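# Put one bread packet on each plate

## Task

Move bread packets from the tray so that each plate has exactly one lying flat on it, with the remaining two packets still on the tray. The tray, basket and plates stay roughly in place and the basket stays upright. At the end, neither arm may touch anything on the table.

## Robot and tools

Robot: two arms, left_arm and right_arm, each with a parallel two-finger gripper and a wrist camera. Calibrated base positions in the scene frame are left_arm (-0.029, +0.281, +0.041) m and right_arm (-0.048, -0.315, +0.003) m. Both are turned only slightly about z.

Frames. The scene frame sits at table-top height, midway between the nominal bases. +x points out over the table, +z points up, and left_arm is on the +y side. Arm names do not match image sides. Reported hand positions, quaternions and targets are in the scene frame. Offsets in commands use the axes of that arm's own Hand target. The fingers point along the gripper's +z and open and close along its y. end_effector_position is the point between the finger pads, about 1 cm short of the tips. Readings can be off by a few cm, more at long reach.

Row format, used by execute_actions and move. A row is one flat list of 14 numbers covering both arms, each in [-1, 1]. The first seven are left_arm: dx, dy, dz, rx, ry, rz, opening. The next seven are right_arm in the same order. A row must always hold all 14, even if one arm is idle. dx..rz are an offset, not a pose. They are measured from that arm's Hand target as it stood when the action or move began, along that target's axes. 1.0 equals 0.6 m of travel or 180 degrees of turn. rx, ry, rz form a single rotation vector. Opening is absolute: +1 is fully open (0.094 m) and -1 is shut. Sending six zeros re-requests the current Hand target. A 0 in the opening slot means half-closed. To keep a gripper as it is, resend its current command, which is shown under Tool commands.

execute_actions(actions, cameras). actions is a list of actions. Each action is a list of up to 15 rows, one per 1/30 s control step, and the last row is held for any steps left of the 15. Every row counts from the pose at the start of that action, not from the row before. Repeating the same offset in a new action therefore moves the arm further. An empty list just returns the state and images. cameras selects images: cam_head_left, cam_head_right, cam_left_wrist, cam_right_wrist. Omitted or ["all"] gives all of them, [] gives none.

move(target, speed, blend, opening_speed, blocking, cameras). This drives straight-line paths from the Hand targets. target is one 14-number row, or a list of up to 15 rows. Every row in the list is an offset from the same starting Hand targets, not chained. speed is the top path speed in m/s, from 0.002 to 2.9 (default 0.25); turning is capped at twice that in rad/s. speed can be one number or one per target. blend, in metres, rounds corners between listed targets. opening_speed (0.2 or more, per second on the -1..1 scale) changes the fingers gradually; use a slow value when gripping something soft. A whole move is capped at 10 s. With blocking=false the result comes back early while the move keeps going. The result adds a move: line with the ending (done, off_target, moving, held, fault) and any limits (paced = the pose was clipped, held = steps were withheld). done means the arm rests within 10 mm and 2 degrees of its target. It says nothing about contact.

wait(seconds 0..10) lets time run with the last commands held. stop brakes a running move. zoom_image(camera, region=[x0,y0,x1,y1]) enlarges part of that camera's latest image; the region can be at most 504x504 px, with (0,0) at top left. read_manual gives only licence texts. finished_scene(scene) ends the current scene and cannot be undone; pass the current scene number.

Results. Each result gives end_effector_position and quat, Hand target (the last command after clipping; the next offsets count from it), Tool commands, and grip_measured on the opening scale. grip_measured reads up to about 2.7 mm wide when empty and somewhat narrower than a hard object it squeezes. Results also give joint positions, velocities ("within noise" means still) and torques. Torques include gravity, and joints 1-3 wrap at ±28 N m. Action calls also list some per-step positions. Images from all four cameras come in the order above.

Control behaviour. Commanded orientation is clipped to within 40 degrees of the current one at each step. A gripper often stops a centimetre or so short of its target because of friction or weight. Its next command asks for the target again; if a gap remains, send the difference as an offset. An arm blocked by an object keeps pushing until it is commanded back past the gripper. To release an object, command an opening well above grip_measured. The fingers press with roughly 50-64 N per pad.

Avoid:
- Dropping packets, or releasing them while they are still moving.
- Fast impacts and pressing far past a contact point; faster and deeper means harder.
- Any contact between the two arms, including one gripper closing on the other's fingers. The clearance check does not stop grippers or wrist cameras from meeting.
- Paths that pass close to an arm's own base; go around instead.
- Holding loads, staying stretched out or straining for too long, which heats the motors. MOTOR HOT appears at 75 °C, and a fault at 90 °C folds that arm away for good.
- Knocking anything off the table. Loose objects may sometimes be nudged by outside pushes.

A camera cable resting on an object counts as touching it. Finish with both grippers raised clear of everything.

Each tool is called as a command line: name --argument value for each argument, lists and objects as JSON in quotes; but a table of rows of numbers goes row by row, as --pt "numbers of a row", without its own name.

## Session

execute_actions --actions '[]'

zoom_image --camera "cam_head_right" --region '[270, 100, 430, 260]'

Scene clock: 0.00 s.
left_arm: end_effector_position=(+0.3634, +0.1552, +0.2171) grip_measured=+1.000 end_effector_quat_wxyz=(+0.470, +0.005, +0.882, -0.043) | right_arm: end_effector_position=(+0.2843, -0.3139, +0.3095) grip_measured=+1.000 end_effector_quat_wxyz=(+0.608, +0.157, +0.772, -0.099)
Joint positions: left_arm=[-0.449 1.37 0.882 -0.127 -0.277 -0.276 0.094] | right_arm=[0.288 0.947 0.857 -0.225 0.684 0.243 0.094]
Joint velocities: within noise
Joint torques (N m): no reading
Heat: left arm: 28 °C; right arm: 28 °C.
Hand target: left_arm +0.3658, +0.1547, +0.2280; +0.481, +0.002, +0.875, -0.047 | right_arm +0.2826, -0.3149, +0.3108; +0.608, +0.158, +0.772, -0.101
Tool commands: left_gripper/opening=+1.0 right_gripper/opening=+1.0
camera_calibration:
cam_left_wrist: T_world_to_cam=[[-0.0219456, -0.997714, 0.0639125, 0.15096], [-0.855807, -0.0143005, -0.517098, 0.465566], [0.51683, -0.0660448, -0.853537, 0.0986697], [0, 0, 0, 1]] pos_world=[0.350753, 0.163789, 0.315313]
cam_right_wrist: T_world_to_cam=[[-0.348491, -0.936644, -0.0353994, -0.18225], [-0.584684, 0.246747, -0.772826, 0.519855], [0.732598, -0.248625, -0.633629, -0.00164973], [0, 0, 0, 1]] pos_world=[0.241647, -0.299386, 0.394261]

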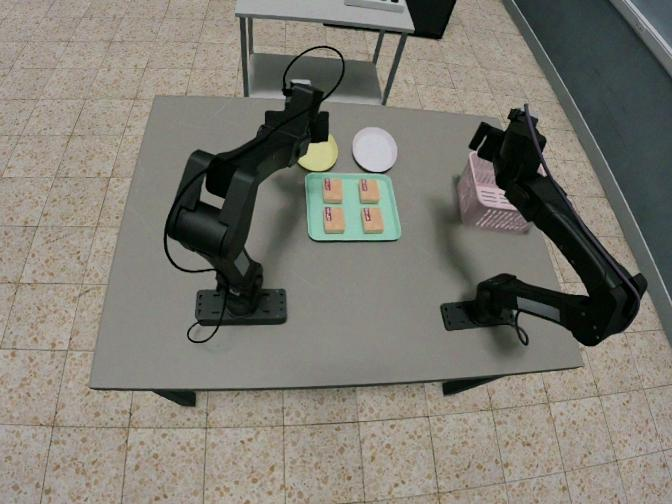

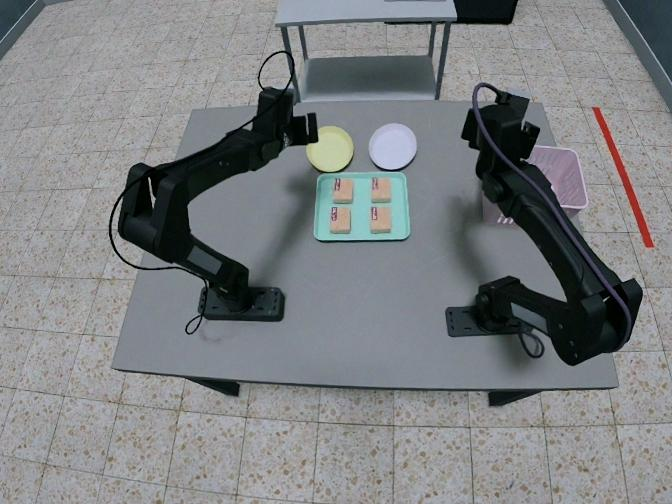

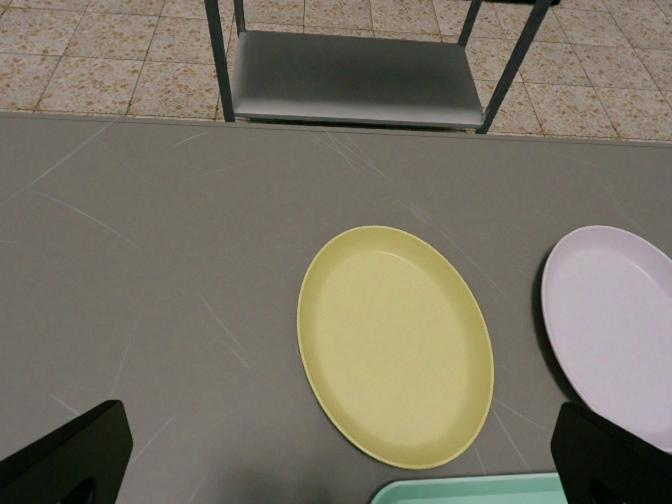

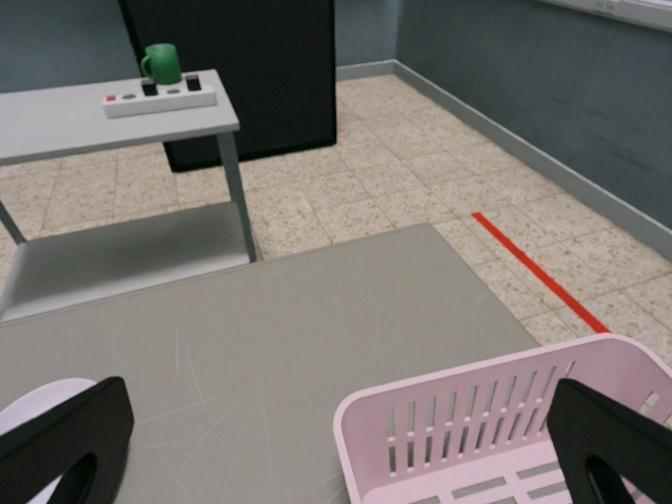

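Scaled by 3.150 from the camera's 672x504 image, which has a finer 960x720 frame.

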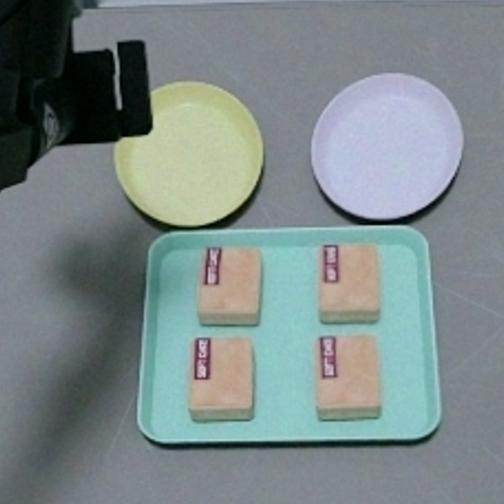

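move --pt "0.097 -0.015 -0.127 -0.03 0.153 0.007 1 0.228 0.416 -0.026 -0.091 0.255 -0.083 1" --pt "0.097 -0.015 -0.127 -0.03 0.153 0.007 1 0.4155 0.407 0.022 -0.091 0.255 -0.083 1" --speed '[0.35,0.15]' --cameras '["cam_left_wrist","cam_right_wrist"]'

Scene clock: 26.20 s.
left_arm: end_effector_position=(+0.2644, +0.1555, +0.2109) grip_measured=+1.000 end_effector_quat_wxyz=(+0.252, +0.002, +0.968, +0.009) | right_arm: end_effector_position=(+0.3309, -0.0606, +0.0876) grip_measured=+1.000 end_effector_quat_wxyz=(+0.266, -0.002, +0.964, +0.007)
Joint positions: left_arm=[-0.578 1.35 1.16 -0.947 -0.276 -0.494 0.094] | right_arm=[0.659 1.918 1.414 -0.635 0.332 0.639 0.094]
Joint velocities: within noise
Joint torques (N m): left_arm=[-0.46 -3.51 9.94 0.75 -0.12 -0.07] | right_arm=[-0.16 -9.57 5.93 1.04 0.16 0.08]
Heat: left arm: 32 °C; right arm: 31 °C.
Hand target: left_arm +0.2699, +0.1497, +0.2203; +0.259, +0.000, +0.966, +0.001 | right_arm +0.3312, -0.0622, +0.0747; +0.259, +0.000, +0.966, +0.000
Off the commanded pose: left_arm 0.012 m, 1 deg | right_arm 0.013 m, 1 deg.
move: off_target (left_arm, right_arm)
camera_calibration:
cam_left_wrist: T_world_to_cam=[[0.0204058, -0.999098, -0.0372481, 0.159812], [-0.996984, -0.017544, -0.0756035, 0.322455], [0.0748818, 0.0386785, -0.996442, 0.275185], [0, 0, 0, 1]] pos_world=[0.297615, 0.154681, 0.304537]
cam_right_wrist: T_world_to_cam=[[0.0206155, -0.999547, -0.0219225, -0.0637951], [-0.99543, -0.0184758, -0.0936876, 0.373492], [0.0932401, 0.0237537, -0.99536, 0.146427], [0, 0, 0, 1]] pos_world=[0.359447, -0.0603439, 0.179341]
Images, in order (width x height): cam_left_wrist 672x504, cam_right_wrist 672x504.

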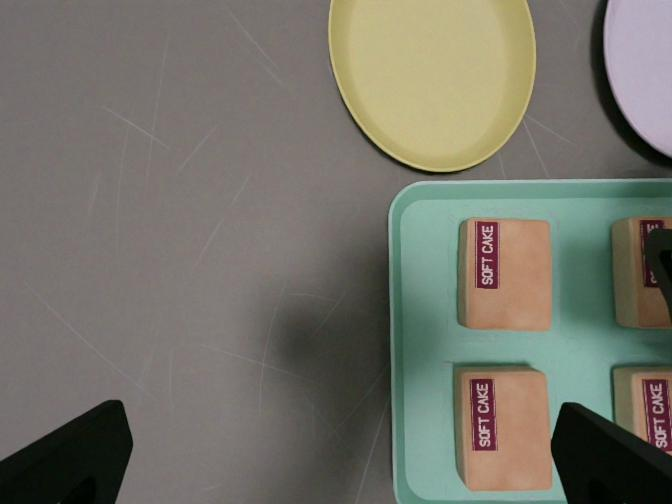

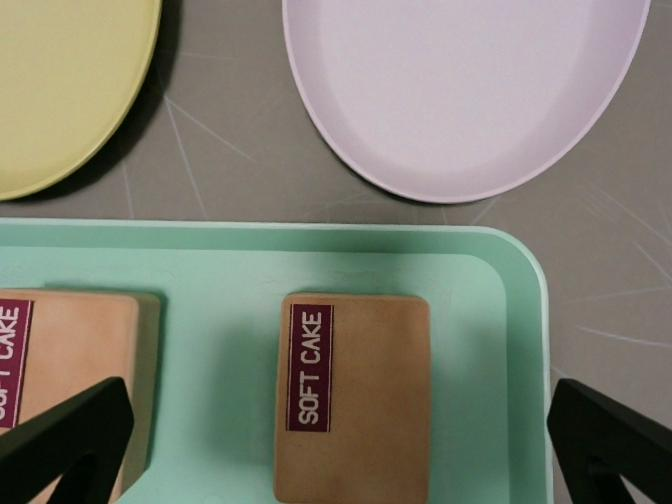

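move --pt "0 0 0 0 0 0 1 0.0725 -0.007 0.089 0 0 0 1" --pt "0 0 0 0 0 0 1 0.0725 -0.007 0.089 0 0 0 0.05" --pt "0 0 0 0 0 0 1 -0.0275 -0.007 -0.084 0 0 0 0.05" --pt "0.0685 -0.152 0.232 0 0 0 1 -0.249 -0.069 0.082 0 0 0 0.05" --speed '[0.1,0.1,0.12,0.2]' --opening_speed 0.6

Scene clock: 53.57 s.
left_arm: end_effector_position=(+0.3013, +0.0581, +0.0799) grip_measured=+1.000 end_effector_quat_wxyz=(+0.252, +0.005, +0.968, -0.003) | right_arm: end_effector_position=(+0.4837, -0.1065, +0.1215) grip_measured=+0.187 end_effector_quat_wxyz=(+0.272, +0.006, +0.962, +0.006)
Joint positions: left_arm=[-0.759 1.796 1.074 -0.452 -0.329 -0.664 0.094] | right_arm=[0.382 2.318 2.153 -0.894 0.217 0.394 0.056]
Joint velocities: within noise
Joint torques (N m): left_arm=[-0.18 -7.46 5.78 0.89 -0.32 -0.07] | right_arm=[0.25 -12.08 9.43 0.9 0.08 -0.01]
Heat: left arm: 32 °C; right arm: 30 °C.
Hand target: left_arm +0.3041, +0.0588, +0.0791; +0.259, +0.000, +0.966, +0.001 | right_arm +0.4852, -0.1037, +0.1068; +0.259, +0.000, +0.966, +0.000
Off the commanded pose: left_arm 0.003 m, 1 deg | right_arm 0.015 m, 2 deg.
move: off_target (right_arm); target 2's new opening was sent with right_arm's hand 0.014 m and 1 deg from that target
camera_calibration:
cam_left_wrist: T_world_to_cam=[[0.009439, -0.999834, -0.0155667, 0.0585065], [-0.997134, -0.00824253, -0.0752101, 0.347093], [0.0750694, 0.016232, -0.997046, 0.146959], [0, 0, 0, 1]] pos_world=[0.334514, 0.0589723, 0.173541]
cam_right_wrist: T_world_to_cam=[[0.00613096, -0.999704, -0.0235266, -0.104824], [-0.994227, -0.00357362, -0.10724, 0.530583], [0.107125, 0.0240482, -0.993955, 0.160073], [0, 0, 0, 1]] pos_world=[0.511015, -0.106747, 0.213539]

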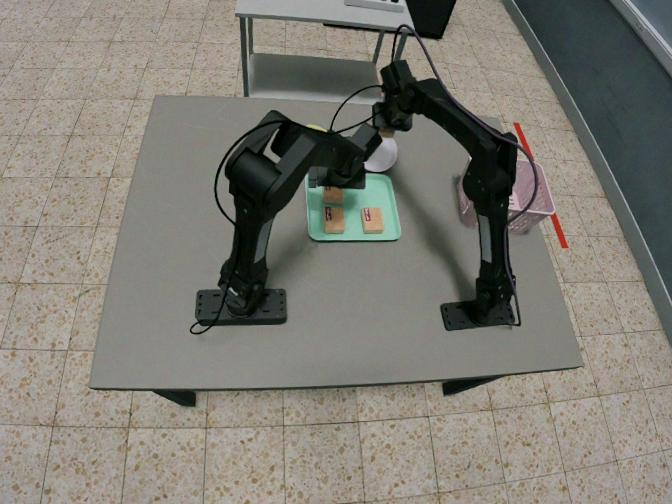

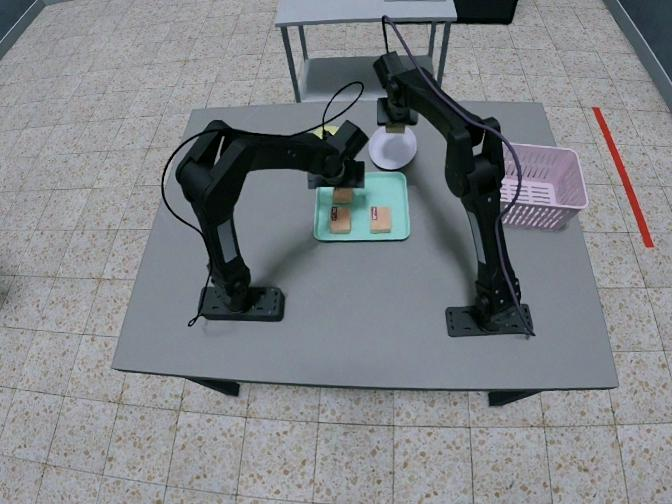

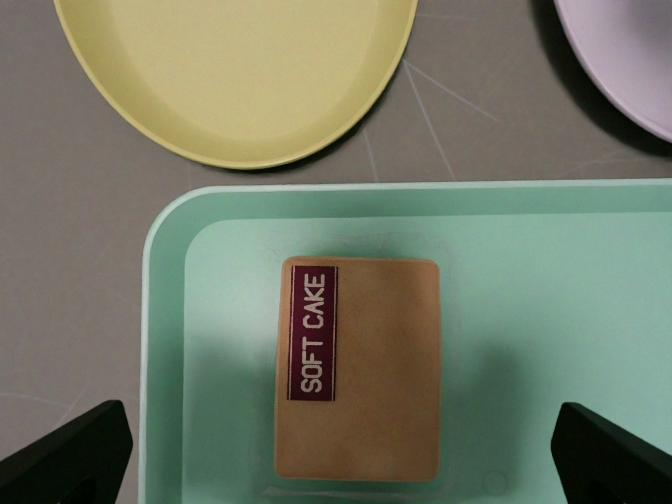

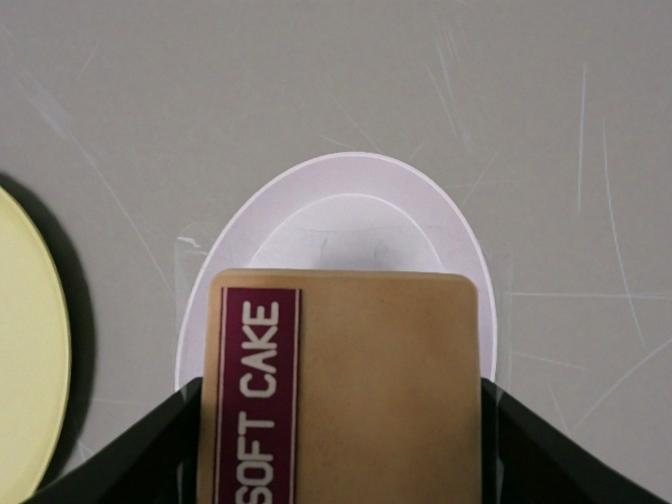

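move --pt "0.0473 -0.003 0.092 0 0 0 1 0.083 0.003 0.15 0 0 0 0.05" --pt "0.0473 -0.003 0.092 0 0 0 0 0.076 0.003 0.1385 0 0 0 0.75" --pt "-0.0527 -0.003 -0.081 0 0 0 0 -0.024 0.003 -0.0345 0 0 0 0.75" --pt "-0.271 0.059 0.0835 0 0 0 0 0.19 -0.247 -0.297 0 0 0 0.75" --speed '[0.07,0.05,0.13,0.24]' --opening_speed 0.8

Scene clock: 91.63 s.
left_arm: end_effector_position=(+0.4618, +0.1009, +0.1115) grip_measured=+0.146 end_effector_quat_wxyz=(+0.251, -0.005, +0.968, +0.007) | right_arm: end_effector_position=(+0.3053, -0.2504, +0.2089) grip_measured=+0.749 end_effector_quat_wxyz=(+0.270, +0.004, +0.963, +0.001)
Joint positions: left_arm=[-0.445 2.155 1.715 -0.669 -0.216 -0.385 0.054] | right_arm=[0.182 1.433 1.344 -0.947 0.123 0.213 0.082]
Joint velocities: within noise
Joint torques (N m): left_arm=[-0.39 -10.24 10.1 0.85 -0.09 0.09] | right_arm=[-0.1 -7.58 5.67 0.91 0 -0.02]
Heat: left arm: 31 °C; right arm: 32 °C.
Hand target: left_arm +0.4700, +0.0943, +0.1173; +0.260, +0.000, +0.966, +0.001 | right_arm +0.2975, -0.2519, +0.2041; +0.259, +0.000, +0.966, +0.000
Off the commanded pose: left_arm 0.012 m, 1 deg | right_arm 0.009 m, 1 deg.
move: off_target (left_arm); target 2's new opening was sent with right_arm's hand 0.016 m and 1 deg from that target
camera_calibration:
cam_left_wrist: T_world_to_cam=[[0.0325196, -0.999047, -0.0291241, 0.0909781], [-0.996847, -0.0303102, -0.0733315, 0.511775], [0.0723789, 0.031417, -0.996882, 0.165477], [0, 0, 0, 1]] pos_world=[0.495226, 0.101205, 0.20514]
cam_right_wrist: T_world_to_cam=[[0.00767457, -0.99988, -0.0134485, -0.248204], [-0.994641, -0.00624632, -0.103199, 0.360626], [0.103102, 0.0141684, -0.99457, 0.268421], [0, 0, 0, 1]] pos_world=[0.332924, -0.249725, 0.300842]

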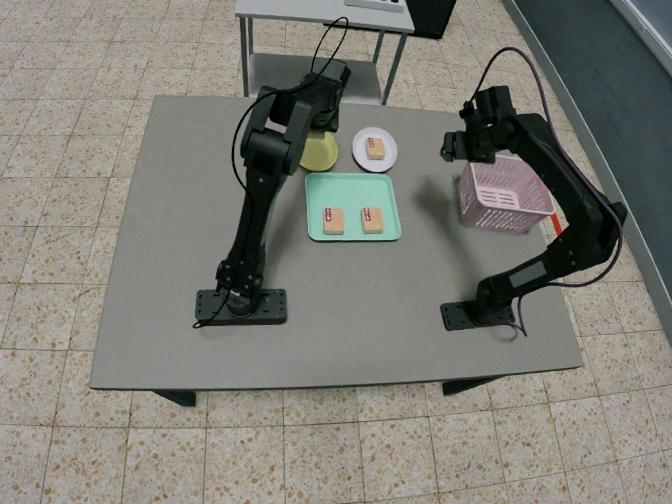

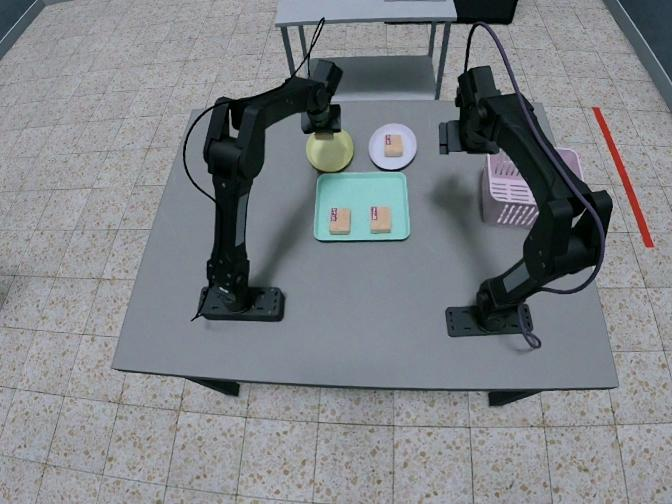

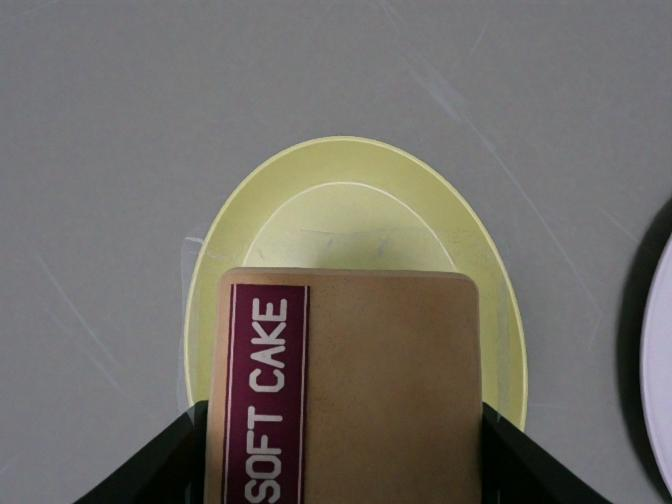

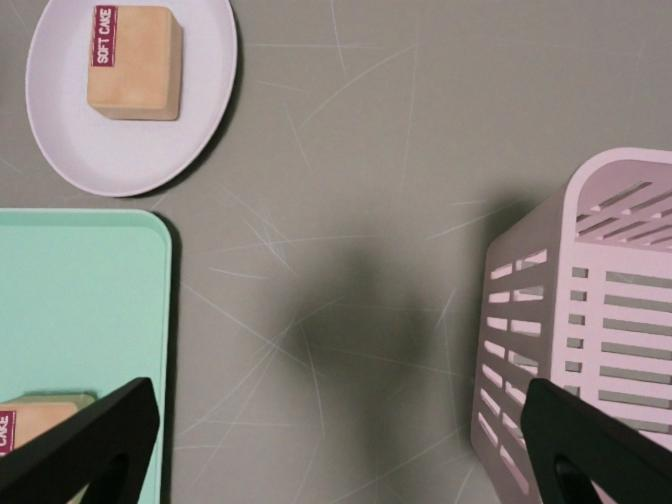

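move --pt "0.092 0.005 0.141 0 0 0 0 0 0 0 0 0 0 0.75" --pt "0.092 0.005 0.141 0 0 0 0.75 0 0 0 0 0 0 0.75" --pt "-0.008 0.005 -0.032 0 0 0 0.75 0 0 0 0 0 0 0.75" --speed '[0.07,0.05,0.14]' --opening_speed 0.8

Scene clock: 107.90 s.
left_arm: end_effector_position=(+0.4568, +0.1027, +0.1051) grip_measured=+0.748 end_effector_quat_wxyz=(+0.231, -0.001, +0.973, +0.015) | right_arm: end_effector_position=(+0.3051, -0.2504, +0.2088) grip_measured=+0.749 end_effector_quat_wxyz=(+0.270, +0.003, +0.963, +0.001)
Joint positions: left_arm=[-0.445 2.174 1.74 -0.718 -0.214 -0.383 0.082] | right_arm=[0.182 1.433 1.344 -0.948 0.123 0.212 0.082]
Joint velocities: within noise
Joint torques (N m): left_arm=[-0.29 -14.99 9.16 0.72 -0.11 0.06] | right_arm=[-0.09 -7.57 5.65 0.92 0 -0.02]
Heat: left arm: 31 °C; right arm: 31 °C.
Hand target: left_arm +0.4645, +0.0973, +0.1363; +0.259, +0.000, +0.966, +0.001 | right_arm +0.2975, -0.2518, +0.2041; +0.259, +0.000, +0.966, +0.000
Off the commanded pose: left_arm 0.033 m, 4 deg | right_arm 0.009 m, 1 deg.
move: off_target (left_arm); target 2's new opening was sent with left_arm's hand 0.011 m and 1 deg from that target
camera_calibration:
cam_left_wrist: T_world_to_cam=[[0.0276334, -0.998457, -0.0481755, 0.0969343], [-0.999133, -0.0260862, -0.0324536, 0.502599], [0.0311468, 0.0490305, -0.998312, 0.176578], [0, 0, 0, 1]] pos_world=[0.493985, 0.101238, 0.197261]
cam_right_wrist: T_world_to_cam=[[0.0081614, -0.999877, -0.0134071, -0.248279], [-0.994721, -0.00674629, -0.102397, 0.360179], [0.102294, 0.014172, -0.994653, 0.268626], [0, 0, 0, 1]] pos_world=[0.332825, -0.249625, 0.300742]

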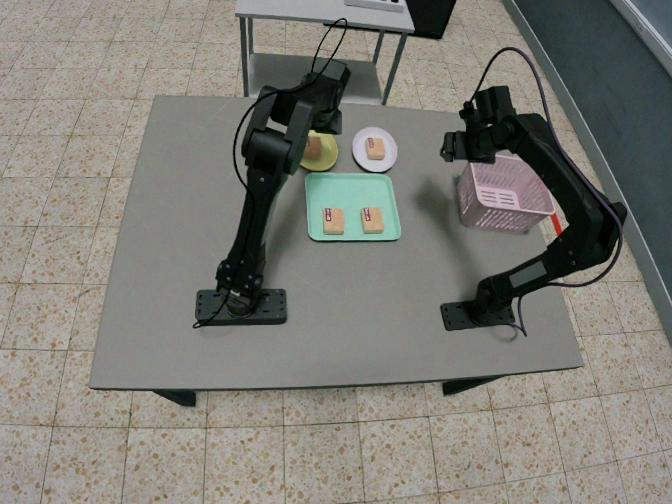

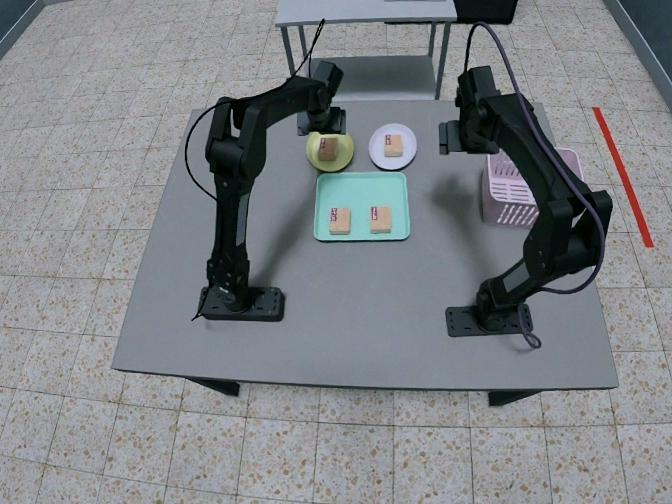

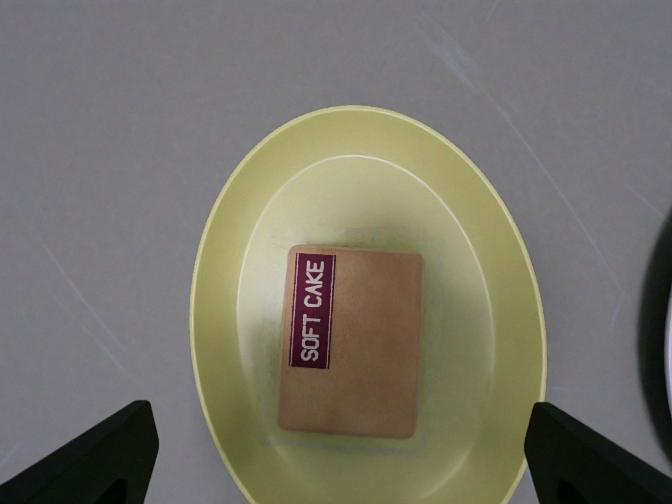

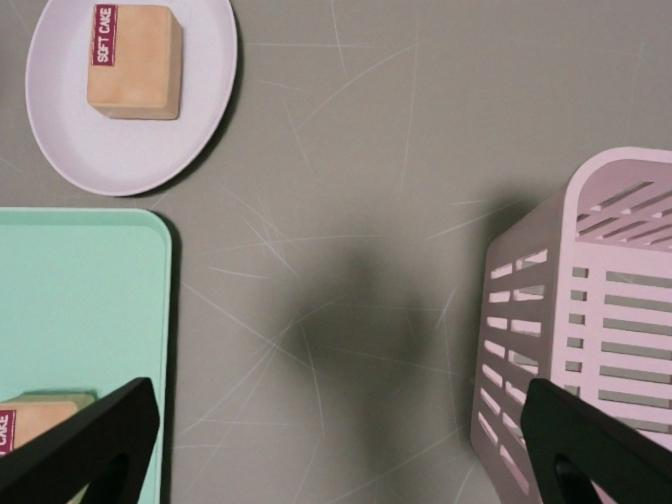

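finished_scene --scene 3

The scene is finished: the task was done.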